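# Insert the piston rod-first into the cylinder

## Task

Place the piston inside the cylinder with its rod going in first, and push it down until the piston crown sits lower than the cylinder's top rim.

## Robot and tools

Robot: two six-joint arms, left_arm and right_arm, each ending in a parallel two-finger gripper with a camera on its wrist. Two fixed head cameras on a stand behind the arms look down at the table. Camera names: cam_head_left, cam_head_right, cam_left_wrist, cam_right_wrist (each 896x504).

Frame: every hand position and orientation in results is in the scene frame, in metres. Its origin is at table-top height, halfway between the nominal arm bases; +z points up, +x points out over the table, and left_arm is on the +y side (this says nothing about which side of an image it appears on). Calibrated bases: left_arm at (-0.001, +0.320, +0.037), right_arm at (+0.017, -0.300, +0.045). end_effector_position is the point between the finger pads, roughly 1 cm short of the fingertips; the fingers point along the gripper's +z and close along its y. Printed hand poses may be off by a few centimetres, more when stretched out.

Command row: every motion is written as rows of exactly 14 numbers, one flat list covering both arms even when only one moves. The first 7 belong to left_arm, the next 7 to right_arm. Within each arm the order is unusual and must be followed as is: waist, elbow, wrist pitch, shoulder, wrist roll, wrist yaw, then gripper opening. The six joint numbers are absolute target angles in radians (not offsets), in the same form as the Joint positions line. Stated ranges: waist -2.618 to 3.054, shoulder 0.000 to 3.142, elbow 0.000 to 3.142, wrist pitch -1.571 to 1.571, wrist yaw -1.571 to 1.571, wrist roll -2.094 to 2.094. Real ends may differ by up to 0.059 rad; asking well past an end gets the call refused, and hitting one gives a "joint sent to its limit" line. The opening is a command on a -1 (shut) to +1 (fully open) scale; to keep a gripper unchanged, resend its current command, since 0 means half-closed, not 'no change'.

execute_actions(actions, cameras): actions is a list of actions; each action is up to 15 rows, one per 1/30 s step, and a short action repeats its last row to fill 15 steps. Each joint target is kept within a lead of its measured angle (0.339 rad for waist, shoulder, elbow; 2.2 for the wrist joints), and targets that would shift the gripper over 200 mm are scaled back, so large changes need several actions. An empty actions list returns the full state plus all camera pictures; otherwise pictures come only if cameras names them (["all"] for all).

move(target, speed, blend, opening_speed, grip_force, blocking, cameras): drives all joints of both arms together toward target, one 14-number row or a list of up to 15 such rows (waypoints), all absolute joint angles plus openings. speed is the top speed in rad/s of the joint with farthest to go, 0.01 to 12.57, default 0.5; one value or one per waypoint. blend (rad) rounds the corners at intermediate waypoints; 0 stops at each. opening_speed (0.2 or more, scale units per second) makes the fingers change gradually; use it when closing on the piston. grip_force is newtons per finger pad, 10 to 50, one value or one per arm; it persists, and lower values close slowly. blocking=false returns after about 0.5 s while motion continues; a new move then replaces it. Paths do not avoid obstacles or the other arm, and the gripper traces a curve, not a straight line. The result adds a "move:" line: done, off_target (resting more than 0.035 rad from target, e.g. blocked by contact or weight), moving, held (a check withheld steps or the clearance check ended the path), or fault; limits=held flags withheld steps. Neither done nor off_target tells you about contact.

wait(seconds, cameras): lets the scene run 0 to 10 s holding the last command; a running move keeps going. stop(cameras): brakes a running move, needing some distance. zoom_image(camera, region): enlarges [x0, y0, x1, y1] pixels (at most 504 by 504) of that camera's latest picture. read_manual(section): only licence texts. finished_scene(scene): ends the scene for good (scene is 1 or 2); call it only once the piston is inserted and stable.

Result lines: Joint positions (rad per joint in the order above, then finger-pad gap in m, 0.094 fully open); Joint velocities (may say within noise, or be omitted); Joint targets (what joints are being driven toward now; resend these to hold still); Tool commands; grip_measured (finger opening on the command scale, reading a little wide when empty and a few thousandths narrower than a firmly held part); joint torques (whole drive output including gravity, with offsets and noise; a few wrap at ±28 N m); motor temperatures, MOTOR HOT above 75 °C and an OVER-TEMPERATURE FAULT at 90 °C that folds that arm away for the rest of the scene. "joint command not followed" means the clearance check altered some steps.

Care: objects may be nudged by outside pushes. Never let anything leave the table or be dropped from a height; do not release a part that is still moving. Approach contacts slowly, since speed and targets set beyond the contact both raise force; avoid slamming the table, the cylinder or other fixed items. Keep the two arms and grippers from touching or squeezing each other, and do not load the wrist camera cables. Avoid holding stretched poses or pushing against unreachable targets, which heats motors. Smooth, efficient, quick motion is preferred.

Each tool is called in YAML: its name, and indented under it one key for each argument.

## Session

Scene 1 done. Look at scene 2.

execute_actions:
  actions: []
  cameras: ["all"]

Scene clock: 0.00 s.
left_arm: end_effector_position=(+0.4118, +0.3366, +0.1065) grip_measured=+1.000 end_effector_quat_wxyz=(+0.570, -0.068, +0.810, +0.117) | right_arm: end_effector_position=(+0.4404, -0.3018, +0.1298) grip_measured=+1.000 end_effector_quat_wxyz=(+0.579, +0.009, +0.815, -0.007)
Joint names: [waist, elbow, wrist pitch, shoulder, wrist roll, wrist yaw]
Joint positions: left_arm=[-0.121 0.424 0.988 1.767 -0.021 -0.389 0.094] | right_arm=[0.034 0.445 0.91 1.692 0.009 0.027 0.094]
Joint velocities: within noise
Joint torques (N m): no reading
Motor temperatures (°C): left_arm=[28 27 30 27 26 27 25] | right_arm=[29 29 28 28 28 29 28]
Heat: left arm: 30 °C; right arm: 29 °C.
Joint targets: left_arm=[-0.121 0.430 0.987 1.761 -0.023 -0.391] | right_arm=[0.034 0.452 0.910 1.685 0.009 0.028]
Tool commands: left_gripper/opening=+1.0 right_gripper/opening=+1.0
camera_calibration:
cam_left_wrist: T_world_to_cam=[[0.256411, -0.949809, -0.179211, 0.234667], [-0.836871, -0.125384, -0.532846, 0.449659], [0.483632, 0.286604, -0.827018, -0.0864949], [0, 0, 0, 1]] pos_world=[0.357967, 0.304059, 0.210121]
cam_right_wrist: T_world_to_cam=[[-0.00354405, -0.998819, -0.0484668, -0.29386], [-0.846659, 0.0287877, -0.531356, 0.458383], [0.532123, 0.0391517, -0.845761, 0.0109776], [0, 0, 0, 1]] pos_world=[0.381211, -0.307138, 0.238606]

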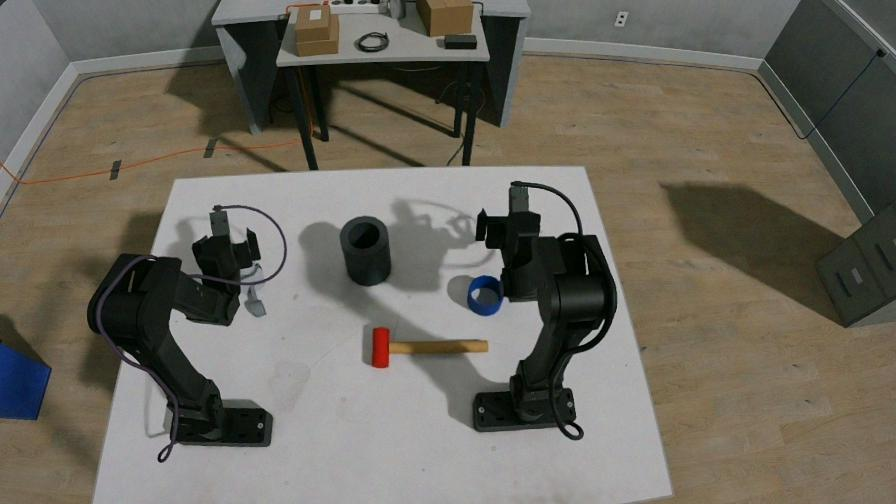

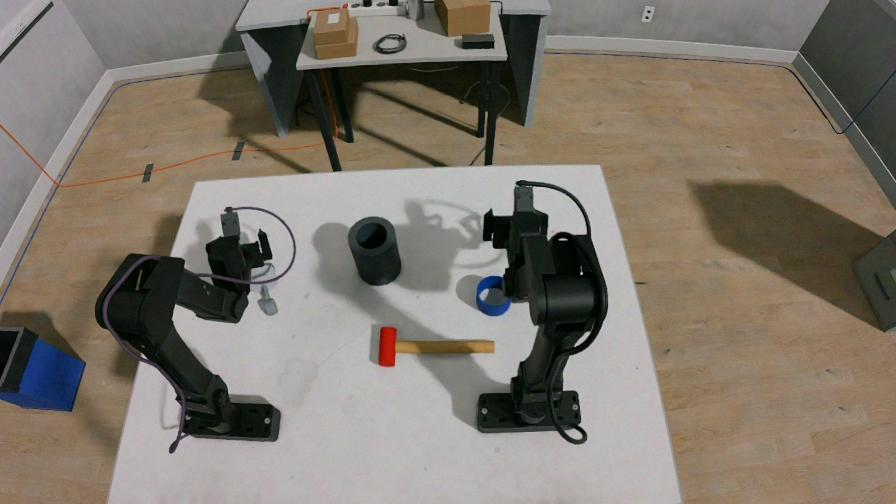

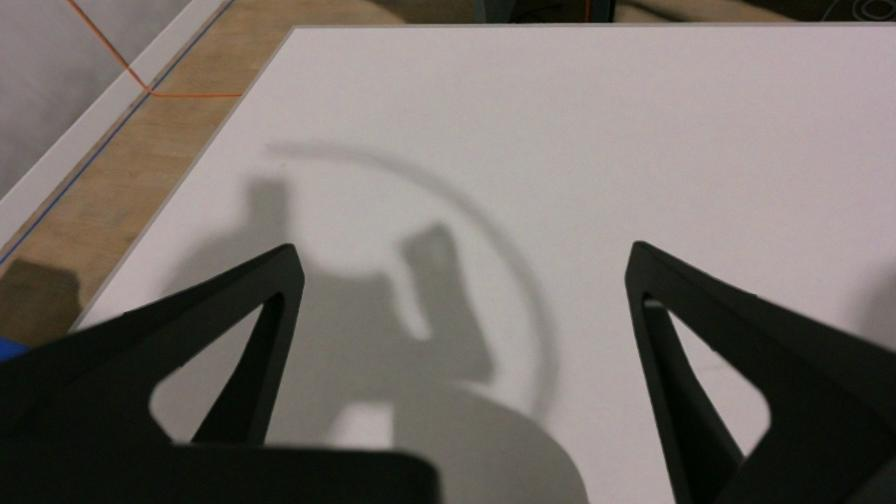

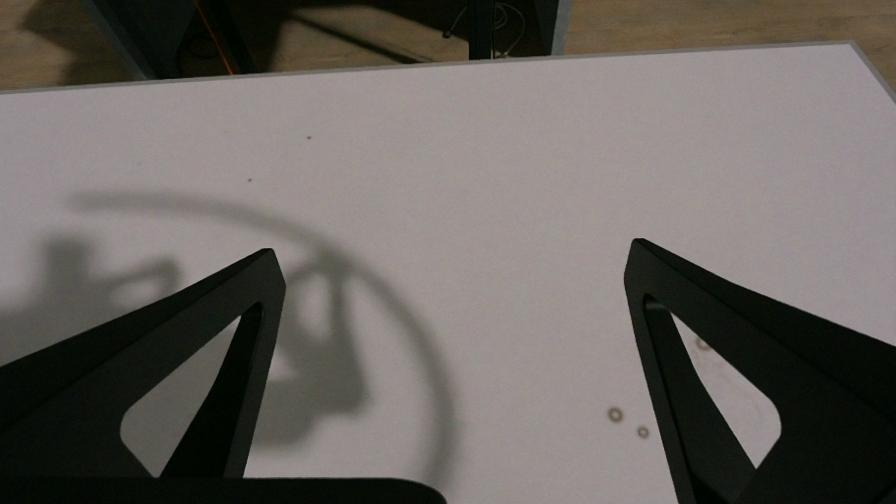

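zoom_image:
  camera: "cam_head_left"
  region: [320, 190, 420, 300]

zoom_image:
  camera: "cam_head_left"
  region: [440, 230, 540, 330]

zoom_image:
  camera: "cam_head_left"
  region: [200, 200, 310, 330]

zoom_image:
  camera: "cam_head_right"
  region: [200, 200, 320, 330]

zoom_image:
  camera: "cam_head_right"
  region: [440, 230, 540, 330]

zoom_image:
  camera: "cam_head_right"
  region: [330, 190, 430, 300]

Scaled by 4.582 from the camera's 896x504 image, which has a finer 1280x720 frame.

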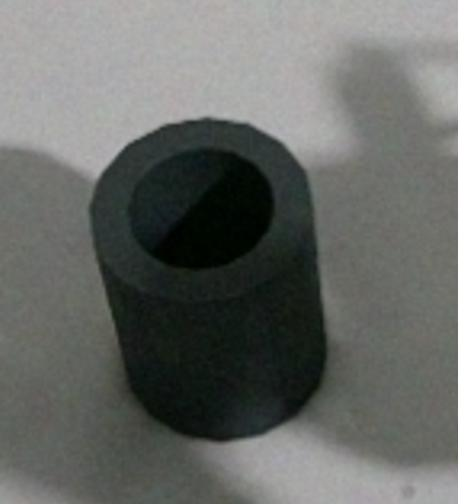

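Scaled by 5.040 from the camera's 896x504 image, which has a finer 1280x720 frame.

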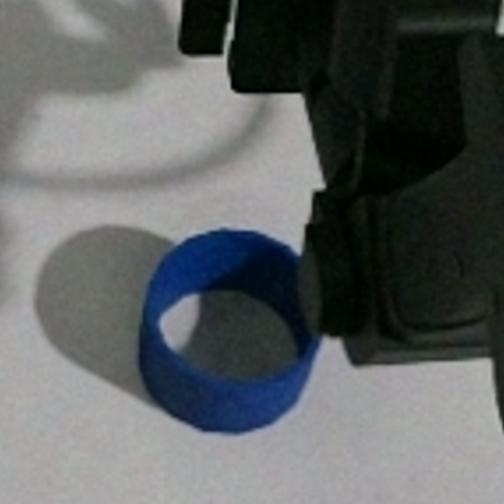

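Scaled by 3.877 from the camera's 896x504 image, which has a finer 1280x720 frame.

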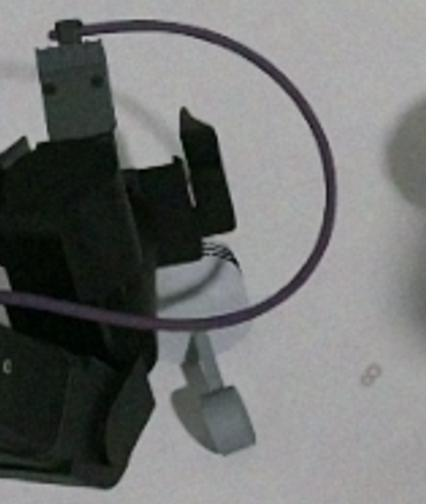

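Scaled by 3.877 from the camera's 896x504 image, which has a finer 1280x720 frame.

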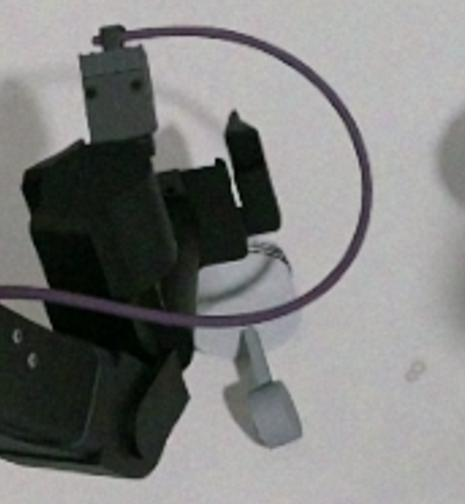

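Scaled by 5.040 from the camera's 896x504 image, which has a finer 1280x720 frame.

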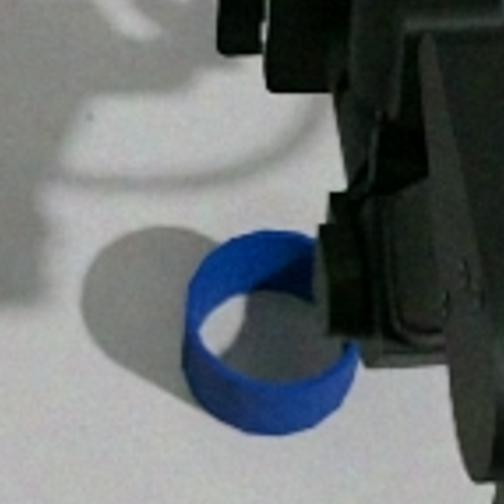

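Scaled by 4.582 from the camera's 896x504 image, which has a finer 1280x720 frame.

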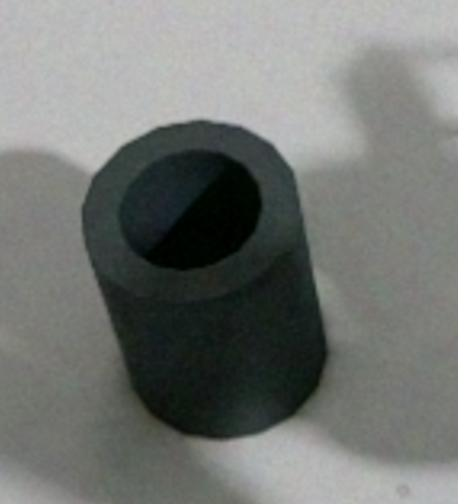

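move:
  target:
    - [-0.121, 0.43, 0.987, 1.761, -0.023, -0.391, 1.0, 0.12, 0.72, -0.1, 1.42, 0, 0, 1.0]
    - [-0.121, 0.43, 0.987, 1.761, -0.023, -0.391, 1.0, 0.2227, 1.11, -1.09, 1.42, 0, 0, 1.0]
  speed: 0.9
  blend: [0.2, 0]
  cameras: ["cam_right_wrist", "cam_head_left"]

Scene clock: 19.27 s.
left_arm: end_effector_position=(+0.4118, +0.3366, +0.1065) grip_measured=+1.000 end_effector_quat_wxyz=(+0.570, -0.068, +0.810, +0.117) | right_arm: end_effector_position=(+0.2796, -0.2502, +0.1460) grip_measured=+1.000 end_effector_quat_wxyz=(+0.062, -0.093, +0.994, +0.003)
Joint names: [waist, elbow, wrist pitch, shoulder, wrist roll, wrist yaw]
Joint positions: left_arm=[-0.121 0.424 0.988 1.767 -0.021 -0.389 0.094] | right_arm=[0.217 1.081 -1.085 1.443 0.002 0.007 0.094]
Joint torques (N m): left_arm=[0.01 4.77 1.38 -5.96 -0.01 -0.13] | right_arm=[0.65 7.76 0.39 -7.19 -0.02 -0.08]
Heat: left arm: 34 °C; right arm: 31 °C.
Joint targets: left_arm=[-0.121 0.430 0.987 1.761 -0.023 -0.391] | right_arm=[0.223 1.110 -1.090 1.420 0.000 0.000]
move: done
camera_calibration:
cam_right_wrist: T_world_to_cam=[[0.151078, -0.987982, -0.0326525, -0.284903], [-0.839477, -0.145671, 0.523506, 0.129629], [-0.521971, -0.0516789, -0.851396, 0.381056], [0, 0, 0, 1]] pos_world=[0.350763, -0.242904, 0.247265]
Images, in order (width x height): cam_head_left 896x504, cam_right_wrist 896x504.

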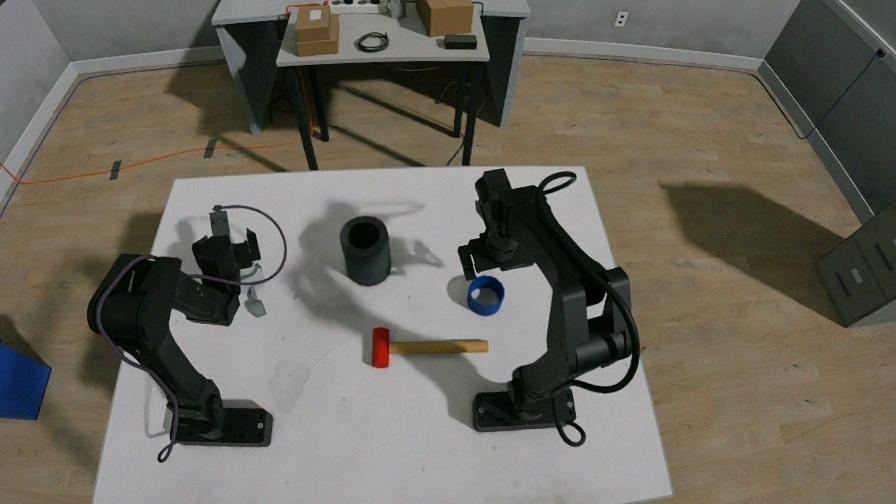

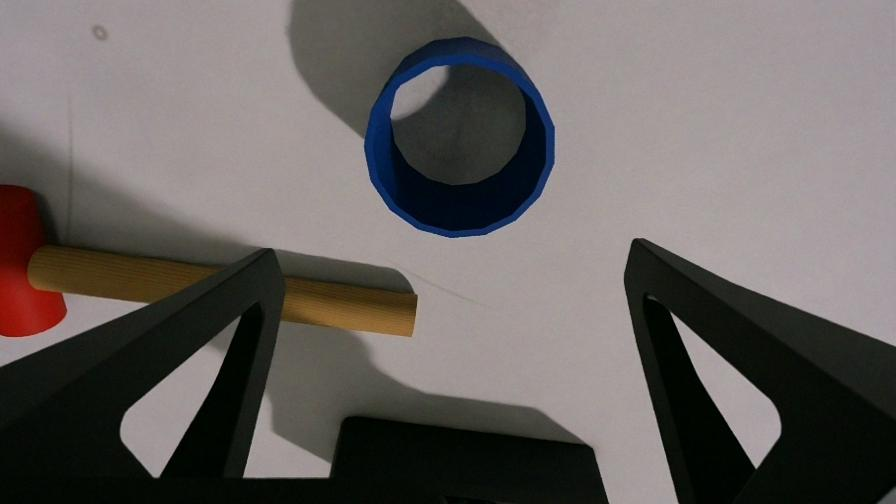

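zoom_image:
  camera: "cam_right_wrist"
  region: [340, 20, 580, 250]

Scaled by 2.100 from the camera's 896x504 image, which has a finer 1280x720 frame.

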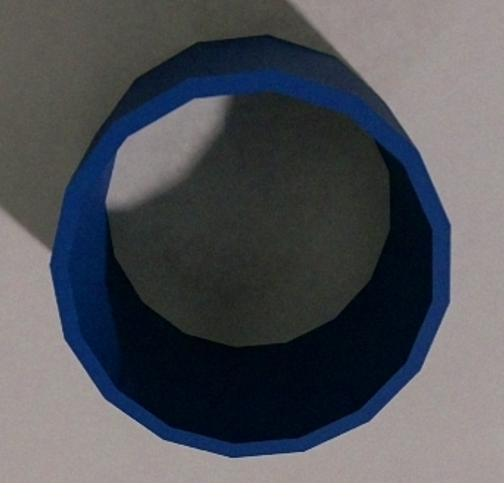

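move:
  target: [-0.121, 0.43, 0.987, 1.761, -0.023, -0.391, 1.0, 0.2227, 0.852, -0.708, 1.566, 0, 0, 1.0]
  speed: 0.3
  cameras: ["cam_right_wrist"]

Scene clock: 23.57 s.
left_arm: end_effector_position=(+0.4118, +0.3366, +0.1065) grip_measured=+1.000 end_effector_quat_wxyz=(+0.570, -0.068, +0.810, +0.117) | right_arm: end_effector_position=(+0.2931, -0.2477, +0.0689) grip_measured=+1.000 end_effector_quat_wxyz=(+0.076, -0.093, +0.993, +0.004)
Joint names: [waist, elbow, wrist pitch, shoulder, wrist roll, wrist yaw]
Joint positions: left_arm=[-0.121 0.424 0.988 1.767 -0.021 -0.389 0.094] | right_arm=[0.217 0.862 -0.722 1.558 0.002 0.007 0.094]
Joint torques (N m): left_arm=[-0.01 4.77 1.38 -5.94 -0.01 -0.13] | right_arm=[0.69 4.29 0.69 -5.09 0 -0.07]
Motor temperatures (°C): left_arm=[28 28 35 28 26 27 25] | right_arm=[29 30 31 29 28 29 28]
Heat: left arm: 35 °C; right arm: 31 °C.
Joint targets: left_arm=[-0.121 0.430 0.987 1.761 -0.023 -0.391] | right_arm=[0.223 0.852 -0.708 1.566 0.000 0.000]
move: done
camera_calibration:
cam_right_wrist: T_world_to_cam=[[0.152015, -0.987801, -0.0337799, -0.287098], [-0.854206, -0.148495, 0.498279, 0.187098], [-0.497217, -0.0468909, -0.866358, 0.3176], [0, 0, 0, 1]] pos_world=[0.361379, -0.24092, 0.172231]
Images, in order (width x height): cam_right_wrist 896x504.

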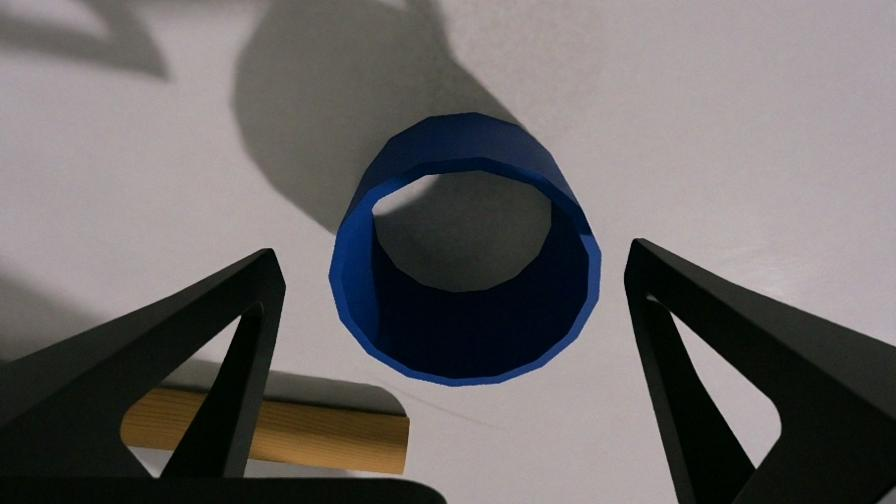

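move:
  target:
    - [-0.121, 0.43, 0.987, 1.761, -0.023, -0.391, 1.0, 0.1995, 0.823, -0.722, 1.563, 0, 0, 1.0]
    - [-0.121, 0.43, 0.987, 1.761, -0.023, -0.391, 1.0, 0.1995, 0.764, -0.585, 1.622, 0, 0, 1.0]
  speed: [0.15, 0.2]
  cameras: ["cam_right_wrist"]

Scene clock: 27.67 s.
left_arm: end_effector_position=(+0.4118, +0.3366, +0.1065) grip_measured=+1.000 end_effector_quat_wxyz=(+0.570, -0.068, +0.810, +0.117) | right_arm: end_effector_position=(+0.2855, -0.2522, +0.0372) grip_measured=+1.000 end_effector_quat_wxyz=(+0.067, -0.087, +0.994, +0.003)
Joint names: [waist, elbow, wrist pitch, shoulder, wrist roll, wrist yaw]
Joint positions: left_arm=[-0.121 0.424 0.988 1.767 -0.021 -0.389 0.094] | right_arm=[0.206 0.775 -0.6 1.612 0.002 0.006 0.094]
Joint torques (N m): left_arm=[0.01 4.77 1.37 -5.94 -0.01 -0.14] | right_arm=[-0.53 3.81 0.62 -5.05 0 -0.04]
Heat: left arm: 35 °C; right arm: 30 °C.
Joint targets: left_arm=[-0.121 0.430 0.987 1.761 -0.023 -0.391] | right_arm=[0.199 0.764 -0.585 1.622 0.000 0.000]
move: done
camera_calibration:
cam_right_wrist: T_world_to_cam=[[0.14014, -0.989568, -0.0333938, -0.288576], [-0.846502, -0.137238, 0.514393, 0.195766], [-0.51361, -0.0438191, -0.856904, 0.291195], [0, 0, 0, 1]] pos_world=[0.355718, -0.245939, 0.139189]
Images, in order (width x height): cam_right_wrist 896x504.

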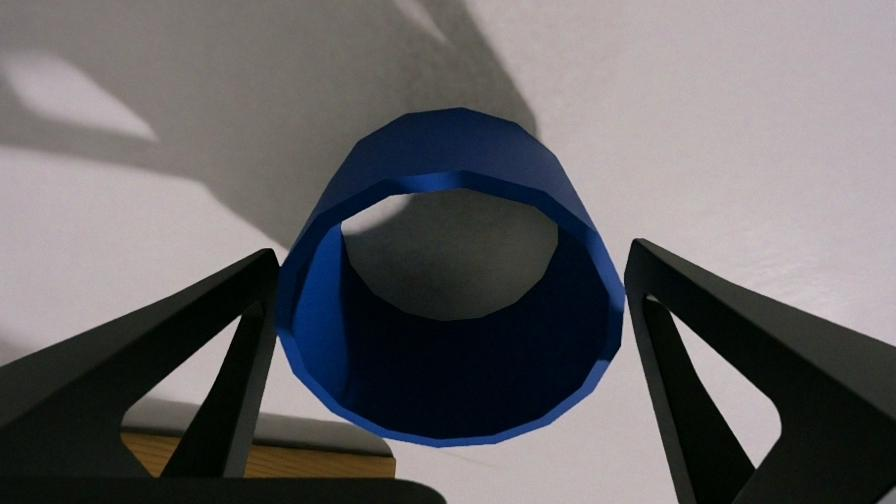

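move:
  target: [-0.121, 0.43, 0.987, 1.761, -0.023, -0.391, 1.0, 0.1995, 0.764, -0.585, 1.622, 0, 0, 0.55]
  speed: 0.2
  opening_speed: 0.5
  grip_force: [40, 30]
  cameras: ["cam_right_wrist"]

Scene clock: 29.80 s.
left_arm: end_effector_position=(+0.4118, +0.3366, +0.1065) grip_measured=+1.000 end_effector_quat_wxyz=(+0.570, -0.068, +0.810, +0.117) | right_arm: end_effector_position=(+0.2856, -0.2520, +0.0372) grip_measured=+0.737 end_effector_quat_wxyz=(+0.067, -0.088, +0.994, +0.003)
Joint names: [waist, elbow, wrist pitch, shoulder, wrist roll, wrist yaw]
Joint positions: left_arm=[-0.121 0.424 0.988 1.767 -0.021 -0.389 0.094] | right_arm=[0.206 0.775 -0.599 1.612 0.001 0.005 0.082]
Joint torques (N m): left_arm=[0.01 4.77 1.37 -5.94 -0.01 -0.13] | right_arm=[-0.58 3.89 0.65 -4.92 0 -0.06]
Heat: left arm: 35 °C; right arm: 30 °C.
Joint targets: left_arm=[-0.121 0.430 0.987 1.761 -0.023 -0.391] | right_arm=[0.199 0.764 -0.585 1.622 0.000 0.000]
grip_force (N): 40, 30
move: done
camera_calibration:
cam_right_wrist: T_world_to_cam=[[0.140737, -0.989445, -0.0345217, -0.288518], [-0.846506, -0.138342, 0.51409, 0.195637], [-0.51344, -0.0431284, -0.857041, 0.291378], [0, 0, 0, 1]] pos_world=[0.355818, -0.245841, 0.139188]
Images, in order (width x height): cam_right_wrist 896x504.

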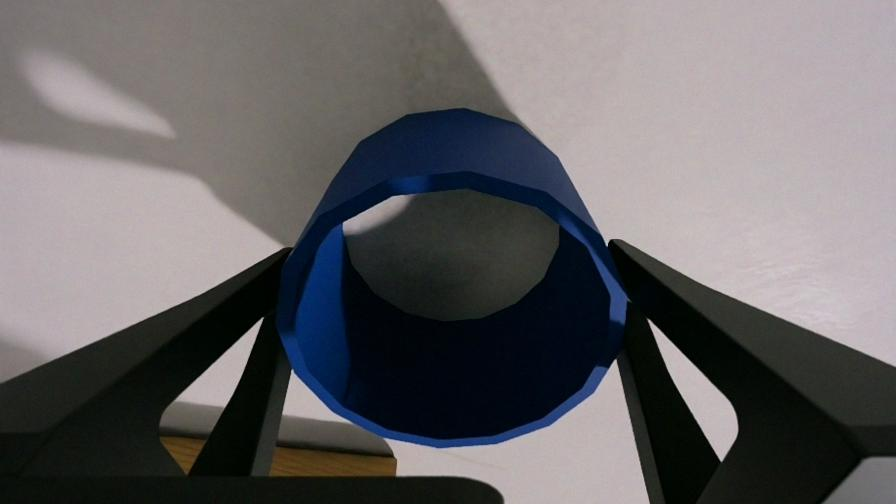

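move:
  target:
    - [-0.121, 0.43, 0.987, 1.5, -0.4, -0.2, 0.9, 0.21, 1.515, -1.32, 1.425, 0, 0, 0.55]
    - [0.008, 0.5, 0.972, 1.472, -1.571, 0.9136, 0.85, 0.744, 2.02, -1.175, 1.935, 0, 0, 0.55]
  speed: [0.7, 0.8]
  blend: [0.15, 0]
  cameras: ["cam_head_left", "cam_left_wrist", "cam_right_wrist"]

Scene clock: 37.80 s.
left_arm: end_effector_position=(+0.3604, +0.1779, +0.2325) grip_measured=+0.852 end_effector_quat_wxyz=(+0.217, -0.247, +0.673, -0.663) | right_arm: end_effector_position=(+0.3594, +0.0013, +0.2540) grip_measured=+0.737 end_effector_quat_wxyz=(+0.195, -0.344, +0.916, +0.073)
Joint names: [waist, elbow, wrist pitch, shoulder, wrist roll, wrist yaw]
Joint positions: left_arm=[0.001 0.475 0.982 1.5 -1.572 0.898 0.087] | right_arm=[0.748 1.98 -1.202 1.93 0.001 0.001 0.082]
Joint torques (N m): left_arm=[0.58 7.53 1.14 -6.41 0.02 0.17] | right_arm=[-0.34 8.75 1.33 -9.61 -0.01 0]
Heat: left arm: 36 °C; right arm: 30 °C.
Joint targets: left_arm=[0.008 0.500 0.972 1.472 -1.571 0.913] | right_arm=[0.744 2.020 -1.175 1.935 0.000 0.000]
grip_force (N): 40, 30
move: off_target (right_arm); right_arm: the elbow is farthest, 0.040 rad from its target
camera_calibration:
cam_left_wrist: T_world_to_cam=[[0.0220138, -0.0656345, 0.997601, -0.226739], [-0.999748, 0.00286767, 0.0222498, 0.360649], [-0.00432115, -0.99784, -0.0655549, 0.315355], [0, 0, 0, 1]] pos_world=[0.366912, 0.298757, 0.238843]
cam_right_wrist: T_world_to_cam=[[0.641281, -0.765839, -0.047413, -0.217671], [-0.73416, -0.630372, 0.25227, 0.208407], [-0.223086, -0.126967, -0.966495, 0.449552], [0, 0, 0, 1]] pos_world=[0.392881, 0.0217508, 0.371594]
Images, in order (width x height): cam_head_left 896x504, cam_left_wrist 896x504, cam_right_wrist 896x504.

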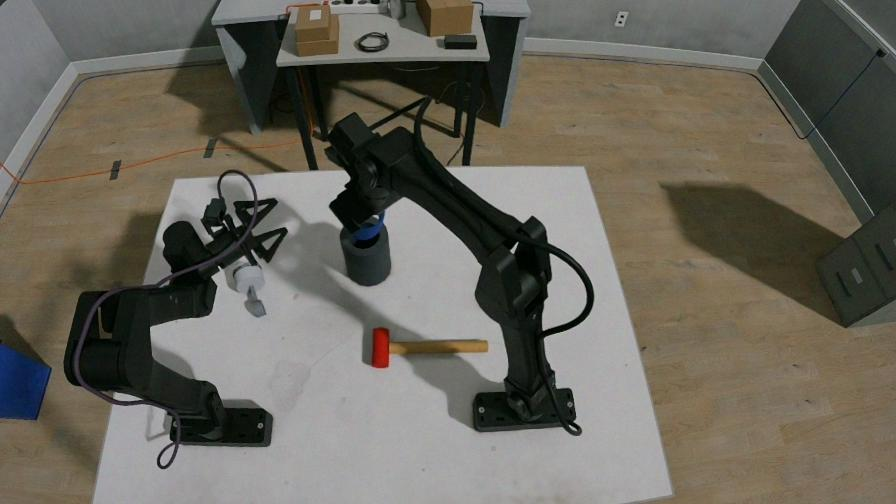

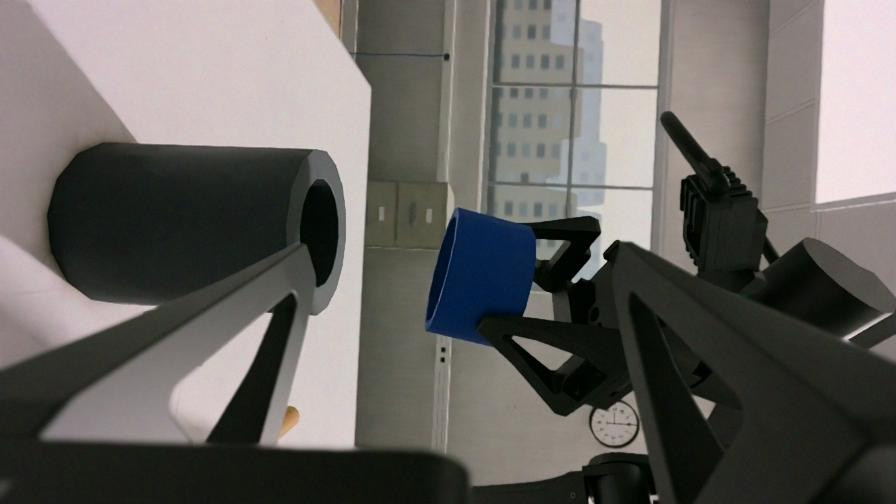

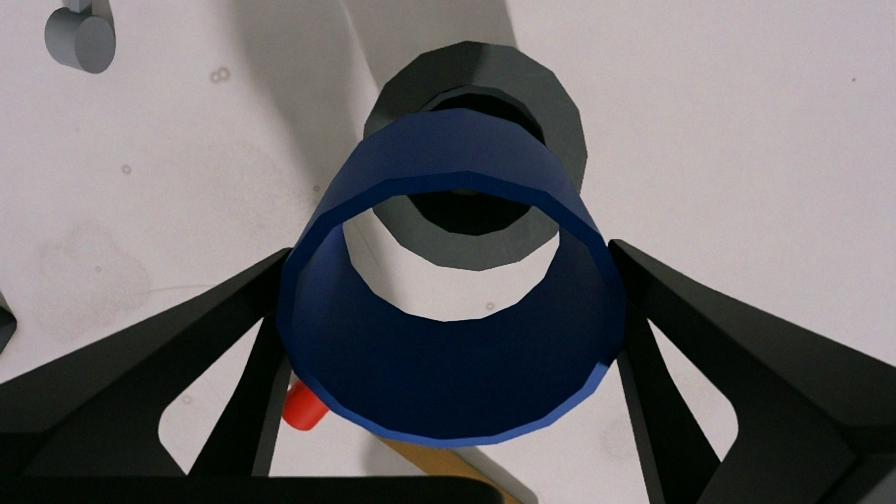

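move:
  target: [0.008, 0.5, 0.972, 1.472, -1.571, 0.9136, 0.85, 0.729, 2.522, -1.527, 2.345, 0, 0, 0.55]
  speed: 0.35
  cameras: ["cam_left_wrist", "cam_right_wrist"]

zoom_image:
  camera: "cam_left_wrist"
  region: [240, 120, 480, 340]

zoom_image:
  camera: "cam_right_wrist"
  region: [250, 0, 650, 460]

Scene clock: 41.00 s.
left_arm: end_effector_position=(+0.3604, +0.1779, +0.2325) grip_measured=+0.852 end_effector_quat_wxyz=(+0.217, -0.247, +0.673, -0.663) | right_arm: end_effector_position=(+0.3841, +0.0149, +0.2045) grip_measured=+0.737 end_effector_quat_wxyz=(+0.091, -0.344, +0.934, +0.033)
Joint names: [waist, elbow, wrist pitch, shoulder, wrist roll, wrist yaw]
Joint positions: left_arm=[0.001 0.475 0.982 1.5 -1.572 0.898 0.087] | right_arm=[0.736 2.485 -1.528 2.334 0.001 0.001 0.082]
Joint torques (N m): left_arm=[0.57 7.51 1.13 -6.41 0.02 0.17] | right_arm=[-0.62 8.06 0.6 -11.66 0 0]
Heat: left arm: 36 °C; right arm: 30 °C.
Joint targets: left_arm=[0.008 0.500 0.972 1.472 -1.571 0.913] | right_arm=[0.729 2.522 -1.527 2.345 0.000 0.000]
grip_force (N): 40, 30
move: off_target (right_arm); right_arm: the elbow is farthest, 0.037 rad from its target
camera_calibration:
cam_left_wrist: T_world_to_cam=[[0.0220138, -0.0656345, 0.997601, -0.226739], [-0.999748, 0.00286767, 0.0222498, 0.360649], [-0.00432115, -0.99784, -0.0655549, 0.315355], [0, 0, 0, 1]] pos_world=[0.366912, 0.298757, 0.238843]
cam_right_wrist: T_world_to_cam=[[0.623945, -0.780386, -0.0410992, -0.219874], [-0.68057, -0.568482, 0.462225, 0.183187], [-0.384078, -0.260432, -0.88581, 0.456326], [0, 0, 0, 1]] pos_world=[0.437126, 0.0513943, 0.310508]
Images, in order (width x height): cam_left_wrist 896x504, cam_right_wrist 896x504.

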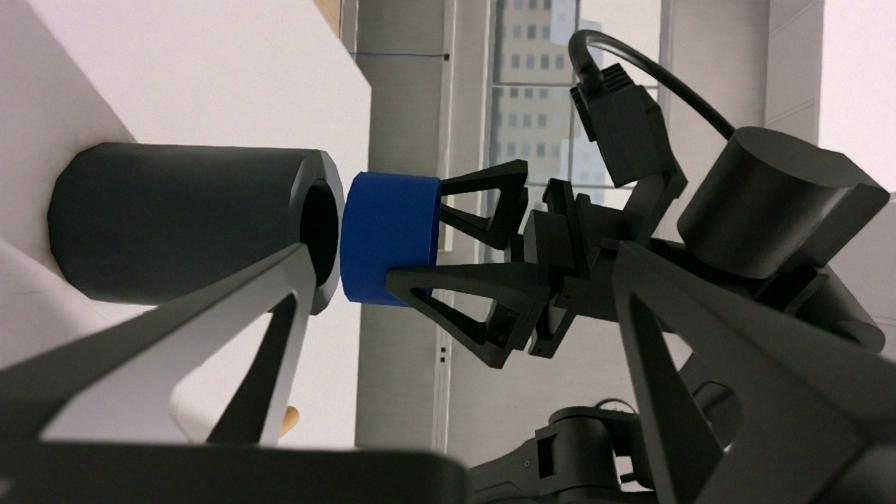

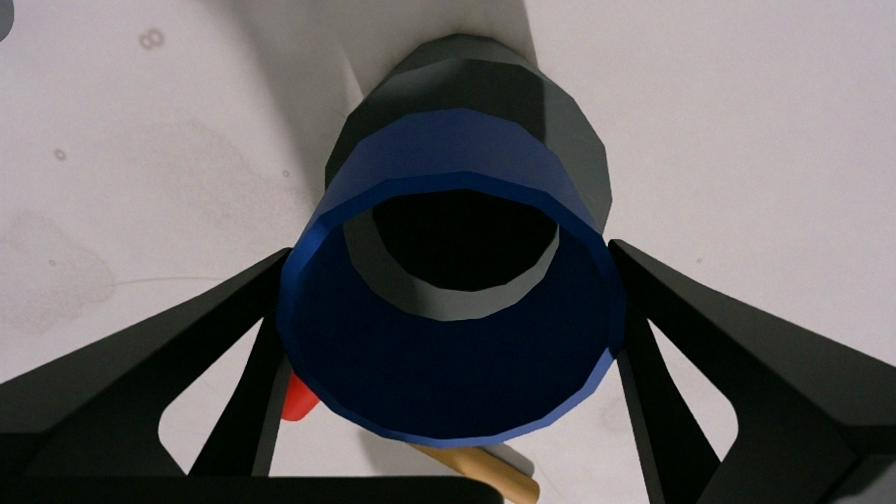

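Scaled by 2.100 from the camera's 896x504 image, which has a finer 1280x720 frame.

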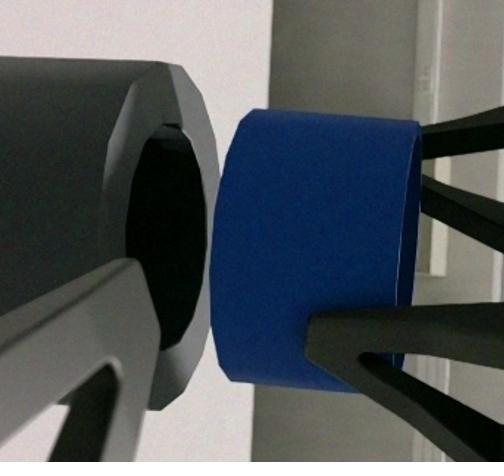

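Scaled by 1.096 from the camera's 896x504 image, which has a finer 1280x720 frame.

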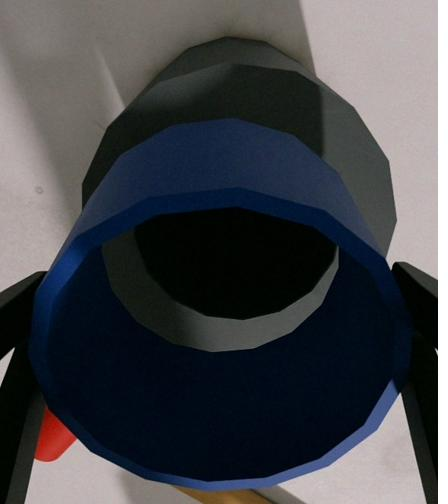

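zoom_image:
  camera: "cam_right_wrist"
  region: [310, 100, 470, 330]

zoom_image:
  camera: "cam_right_wrist"
  region: [470, 100, 630, 330]

Scaled by 2.191 from the camera's 896x504 image, which has a finer 1280x720 frame.

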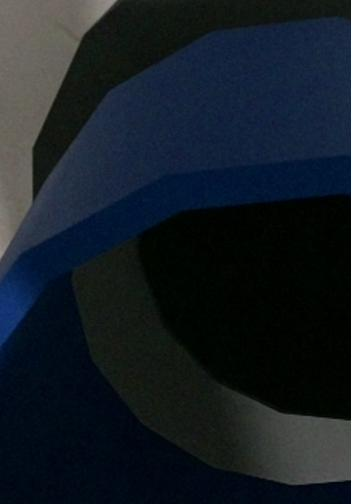

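Scaled by 2.191 from the camera's 896x504 image, which has a finer 1280x720 frame.

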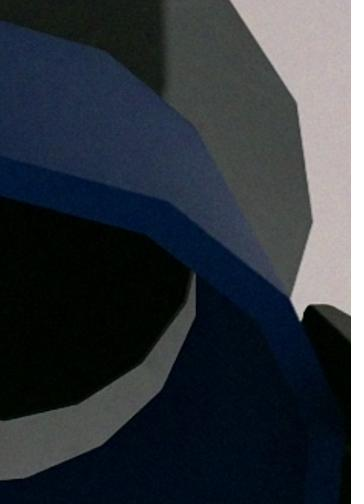

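move:
  target: [0.008, 0.5, 0.972, 1.472, -1.571, 0.9136, 0.85, 0.719, 2.554, -1.558, 2.403, 0, 0, 0.55]
  speed: 0.12
  cameras: ["cam_left_wrist", "cam_right_wrist"]

zoom_image:
  camera: "cam_left_wrist"
  region: [270, 130, 450, 330]

zoom_image:
  camera: "cam_right_wrist"
  region: [310, 120, 630, 360]

Scene clock: 45.63 s.
left_arm: end_effector_position=(+0.3604, +0.1779, +0.2325) grip_measured=+0.852 end_effector_quat_wxyz=(+0.217, -0.247, +0.673, -0.663) | right_arm: end_effector_position=(+0.3866, +0.0106, +0.1848) grip_measured=+0.737 end_effector_quat_wxyz=(+0.064, -0.340, +0.938, +0.023)
Joint names: [waist, elbow, wrist pitch, shoulder, wrist roll, wrist yaw]
Joint positions: left_arm=[0.001 0.475 0.982 1.5 -1.572 0.898 0.087] | right_arm=[0.725 2.515 -1.557 2.392 0.001 0.001 0.082]
Joint torques (N m): left_arm=[0.58 7.53 1.14 -6.41 0.02 0.17] | right_arm=[-0.54 8.16 0.46 -12 -0.01 -0.02]
Heat: left arm: 35 °C; right arm: 31 °C.
Joint targets: left_arm=[0.008 0.500 0.972 1.472 -1.571 0.913] | right_arm=[0.719 2.554 -1.558 2.403 0.000 0.000]
grip_force (N): 40, 30
move: off_target (right_arm); right_arm: the elbow is farthest, 0.039 rad from its target
camera_calibration:
cam_left_wrist: T_world_to_cam=[[0.0220138, -0.0656345, 0.997601, -0.226739], [-0.999748, 0.00286767, 0.0222498, 0.360649], [-0.00432115, -0.99784, -0.0655549, 0.315355], [0, 0, 0, 1]] pos_world=[0.366912, 0.298757, 0.238843]
cam_right_wrist: T_world_to_cam=[[0.614124, -0.78824, -0.0390972, -0.222163], [-0.665171, -0.543629, 0.511875, 0.176134], [-0.424735, -0.288348, -0.85817, 0.449596], [0, 0, 0, 1]] pos_world=[0.444554, 0.050274, 0.286986]
Images, in order (width x height): cam_left_wrist 896x504, cam_right_wrist 896x504.

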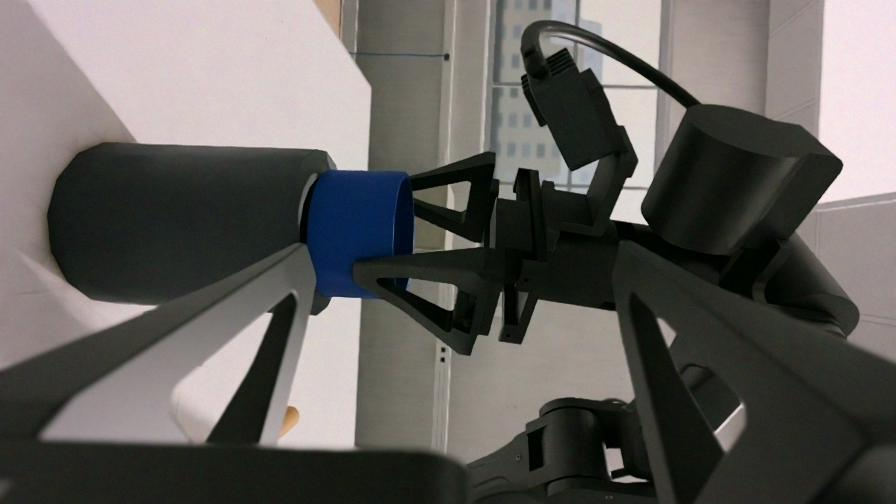

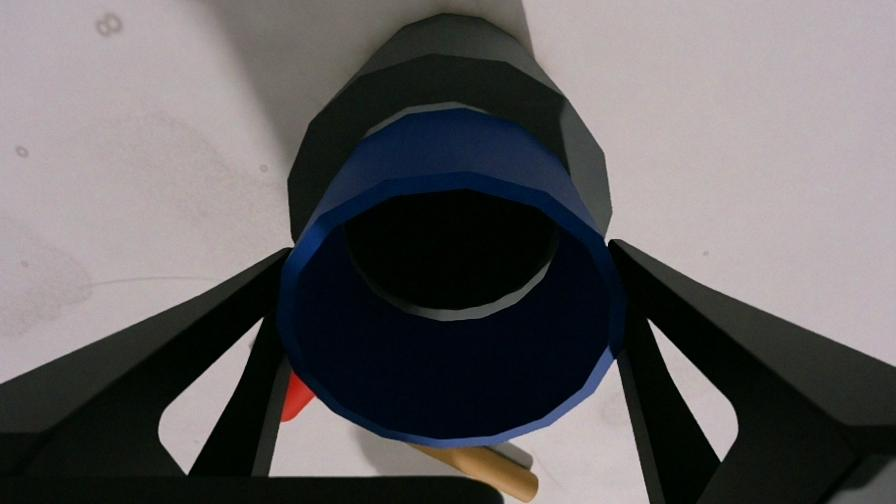

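Scaled by 2.520 from the camera's 896x504 image, which has a finer 1280x720 frame.

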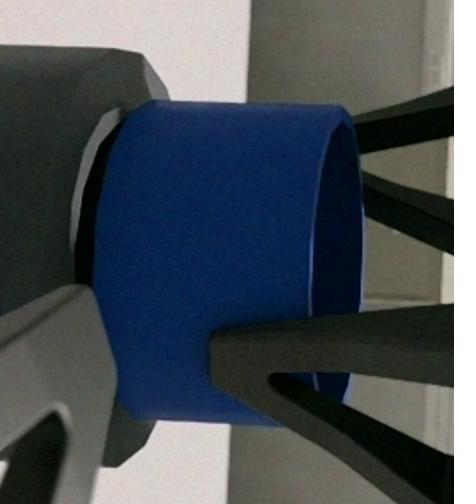

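Scaled by 1.575 from the camera's 896x504 image, which has a finer 1280x720 frame.

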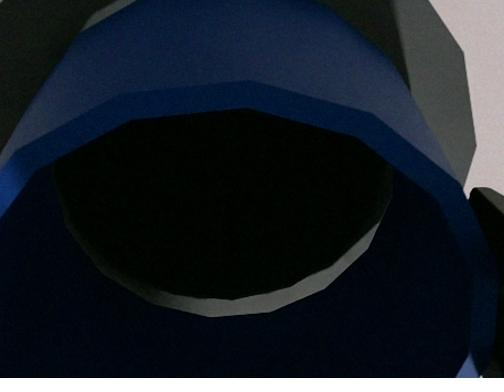

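move:
  target:
    - [0.008, 0.5, 0.972, 1.472, -1.571, 0.9136, 0.85, 0.734, 2.554, -1.558, 2.406, 0, 0, 0.55]
    - [0.008, 0.5, 0.972, 1.472, -1.571, 0.9136, 0.85, 0.734, 2.554, -1.558, 2.416, 0, 0, 0.55]
  speed: [0.06, 0.04]
  cameras: ["cam_left_wrist", "cam_right_wrist"]

zoom_image:
  camera: "cam_left_wrist"
  region: [270, 130, 450, 330]

zoom_image:
  camera: "cam_right_wrist"
  region: [310, 120, 630, 360]

Scene clock: 49.80 s.
left_arm: end_effector_position=(+0.3604, +0.1779, +0.2325) grip_measured=+0.852 end_effector_quat_wxyz=(+0.217, -0.247, +0.673, -0.663) | right_arm: end_effector_position=(+0.3870, +0.0109, +0.1809) grip_measured=+0.737 end_effector_quat_wxyz=(+0.061, -0.340, +0.938, +0.022)
Joint names: [waist, elbow, wrist pitch, shoulder, wrist roll, wrist yaw]
Joint positions: left_arm=[0.001 0.475 0.982 1.5 -1.572 0.898 0.087] | right_arm=[0.725 2.518 -1.558 2.402 0.001 0.001 0.082]
Joint torques (N m): left_arm=[0.58 7.53 1.14 -6.41 0.02 0.17] | right_arm=[0.83 7.86 0.45 -11.9 0.01 -0.03]
Heat: left arm: 35 °C; right arm: 31 °C.
Joint targets: left_arm=[0.008 0.500 0.972 1.472 -1.571 0.913] | right_arm=[0.734 2.554 -1.558 2.416 0.000 0.000]
grip_force (N): 40, 30
move: off_target (right_arm); right_arm: the elbow is farthest, 0.036 rad from its target
camera_calibration:
cam_left_wrist: T_world_to_cam=[[0.0220138, -0.0656345, 0.997601, -0.226739], [-0.999748, 0.00286767, 0.0222498, 0.360649], [-0.00432115, -0.99784, -0.0655549, 0.315355], [0, 0, 0, 1]] pos_world=[0.366912, 0.298757, 0.238843]
cam_right_wrist: T_world_to_cam=[[0.613871, -0.78845, -0.0388384, -0.222193], [-0.662001, -0.540974, 0.518751, 0.17613], [-0.43002, -0.292735, -0.854043, 0.447829], [0, 0, 0, 1]] pos_world=[0.445572, 0.0511887, 0.282468]
Images, in order (width x height): cam_left_wrist 896x504, cam_right_wrist 896x504.

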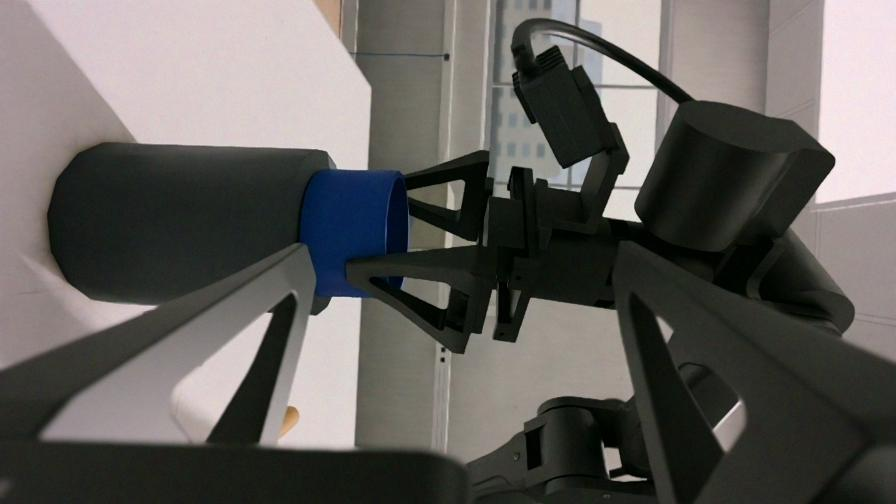

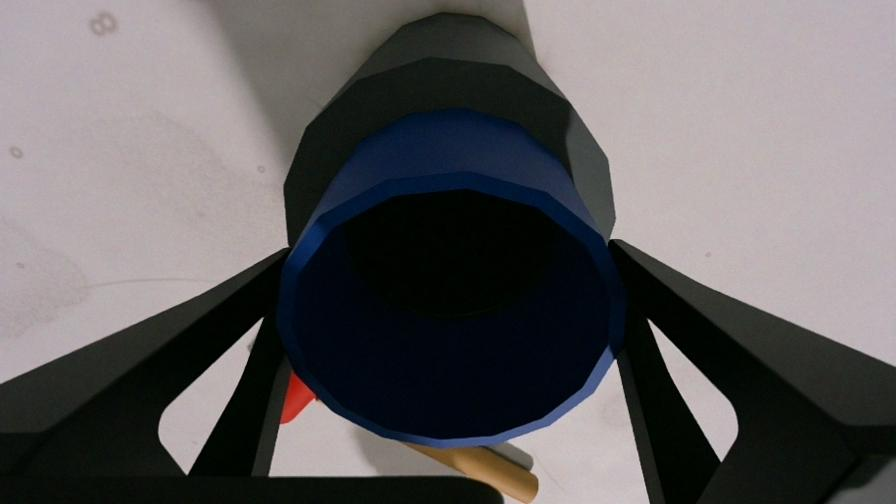

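Scaled by 2.520 from the camera's 896x504 image, which has a finer 1280x720 frame.

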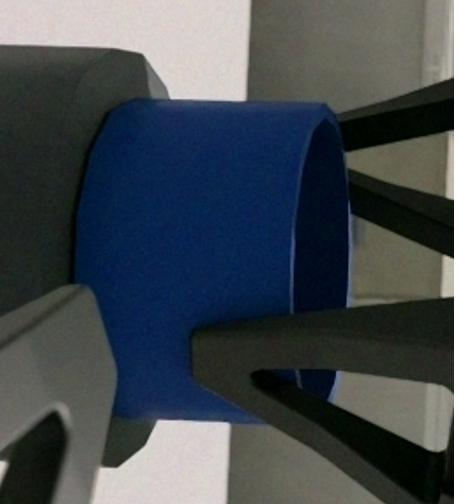

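Scaled by 1.575 from the camera's 896x504 image, which has a finer 1280x720 frame.

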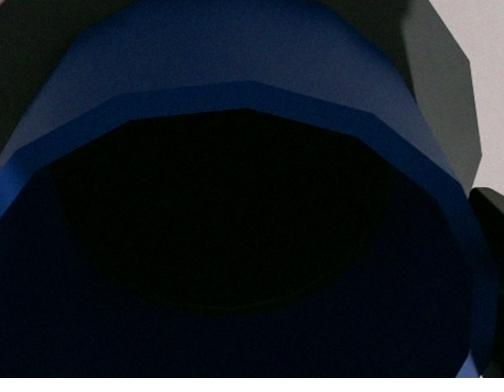

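move:
  target: [0.008, 0.5, 0.972, 1.472, -1.571, 0.9136, 0.85, 0.741, 2.554, -1.558, 2.408, 0, 0, 0.55]
  speed: 0.04
  cameras: ["cam_right_wrist"]

zoom_image:
  camera: "cam_right_wrist"
  region: [310, 120, 630, 360]

Scene clock: 51.67 s.
left_arm: end_effector_position=(+0.3604, +0.1779, +0.2325) grip_measured=+0.852 end_effector_quat_wxyz=(+0.217, -0.247, +0.673, -0.663) | right_arm: end_effector_position=(+0.3842, +0.0143, +0.1809) grip_measured=+0.737 end_effector_quat_wxyz=(+0.061, -0.345, +0.936, +0.022)
Joint names: [waist, elbow, wrist pitch, shoulder, wrist roll, wrist yaw]
Joint positions: left_arm=[0.001 0.475 0.982 1.5 -1.572 0.898 0.087] | right_arm=[0.734 2.518 -1.558 2.402 0.001 0.001 0.082]
Joint torques (N m): left_arm=[0.58 7.53 1.14 -6.41 0.02 0.18] | right_arm=[0.62 7.88 0.45 -12.59 -0.03 0.01]
Heat: left arm: 35 °C; right arm: 31 °C.
Joint targets: left_arm=[0.008 0.500 0.972 1.472 -1.571 0.913] | right_arm=[0.741 2.554 -1.558 2.408 0.000 0.000]
grip_force (N): 40, 30
move: off_target (right_arm); right_arm: the elbow is farthest, 0.036 rad from its target
camera_calibration:
cam_right_wrist: T_world_to_cam=[[0.621083, -0.782786, -0.0387503, -0.22066], [-0.657048, -0.546998, 0.51873, 0.174282], [-0.427251, -0.296714, -0.854059, 0.446601], [0, 0, 0, 1]] pos_world=[0.442371, 0.0551152, 0.282468]
Images, in order (width x height): cam_right_wrist 896x504.

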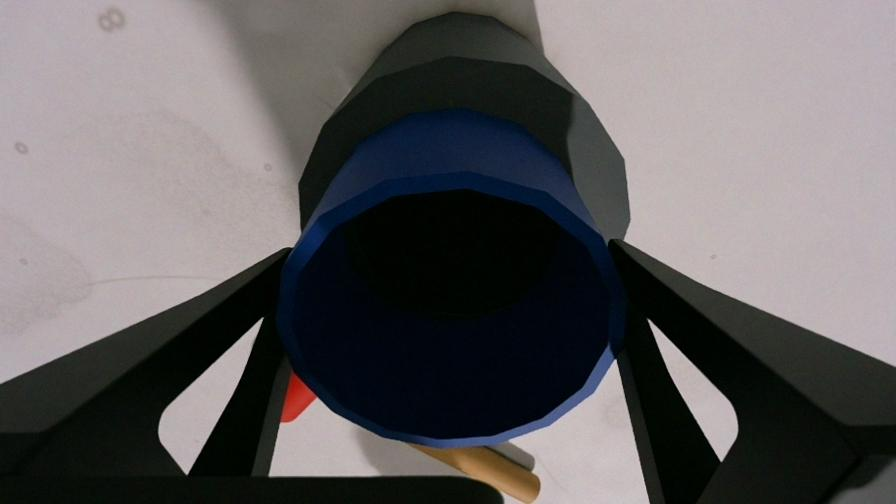

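Scaled by 1.575 from the camera's 896x504 image, which has a finer 1280x720 frame.

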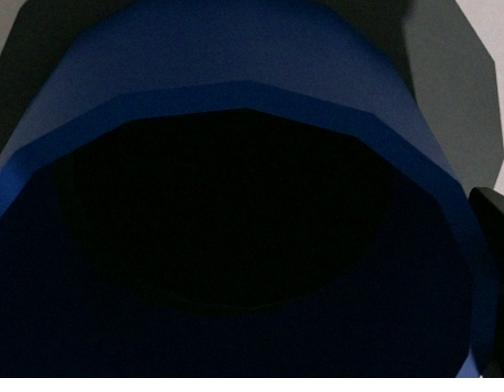

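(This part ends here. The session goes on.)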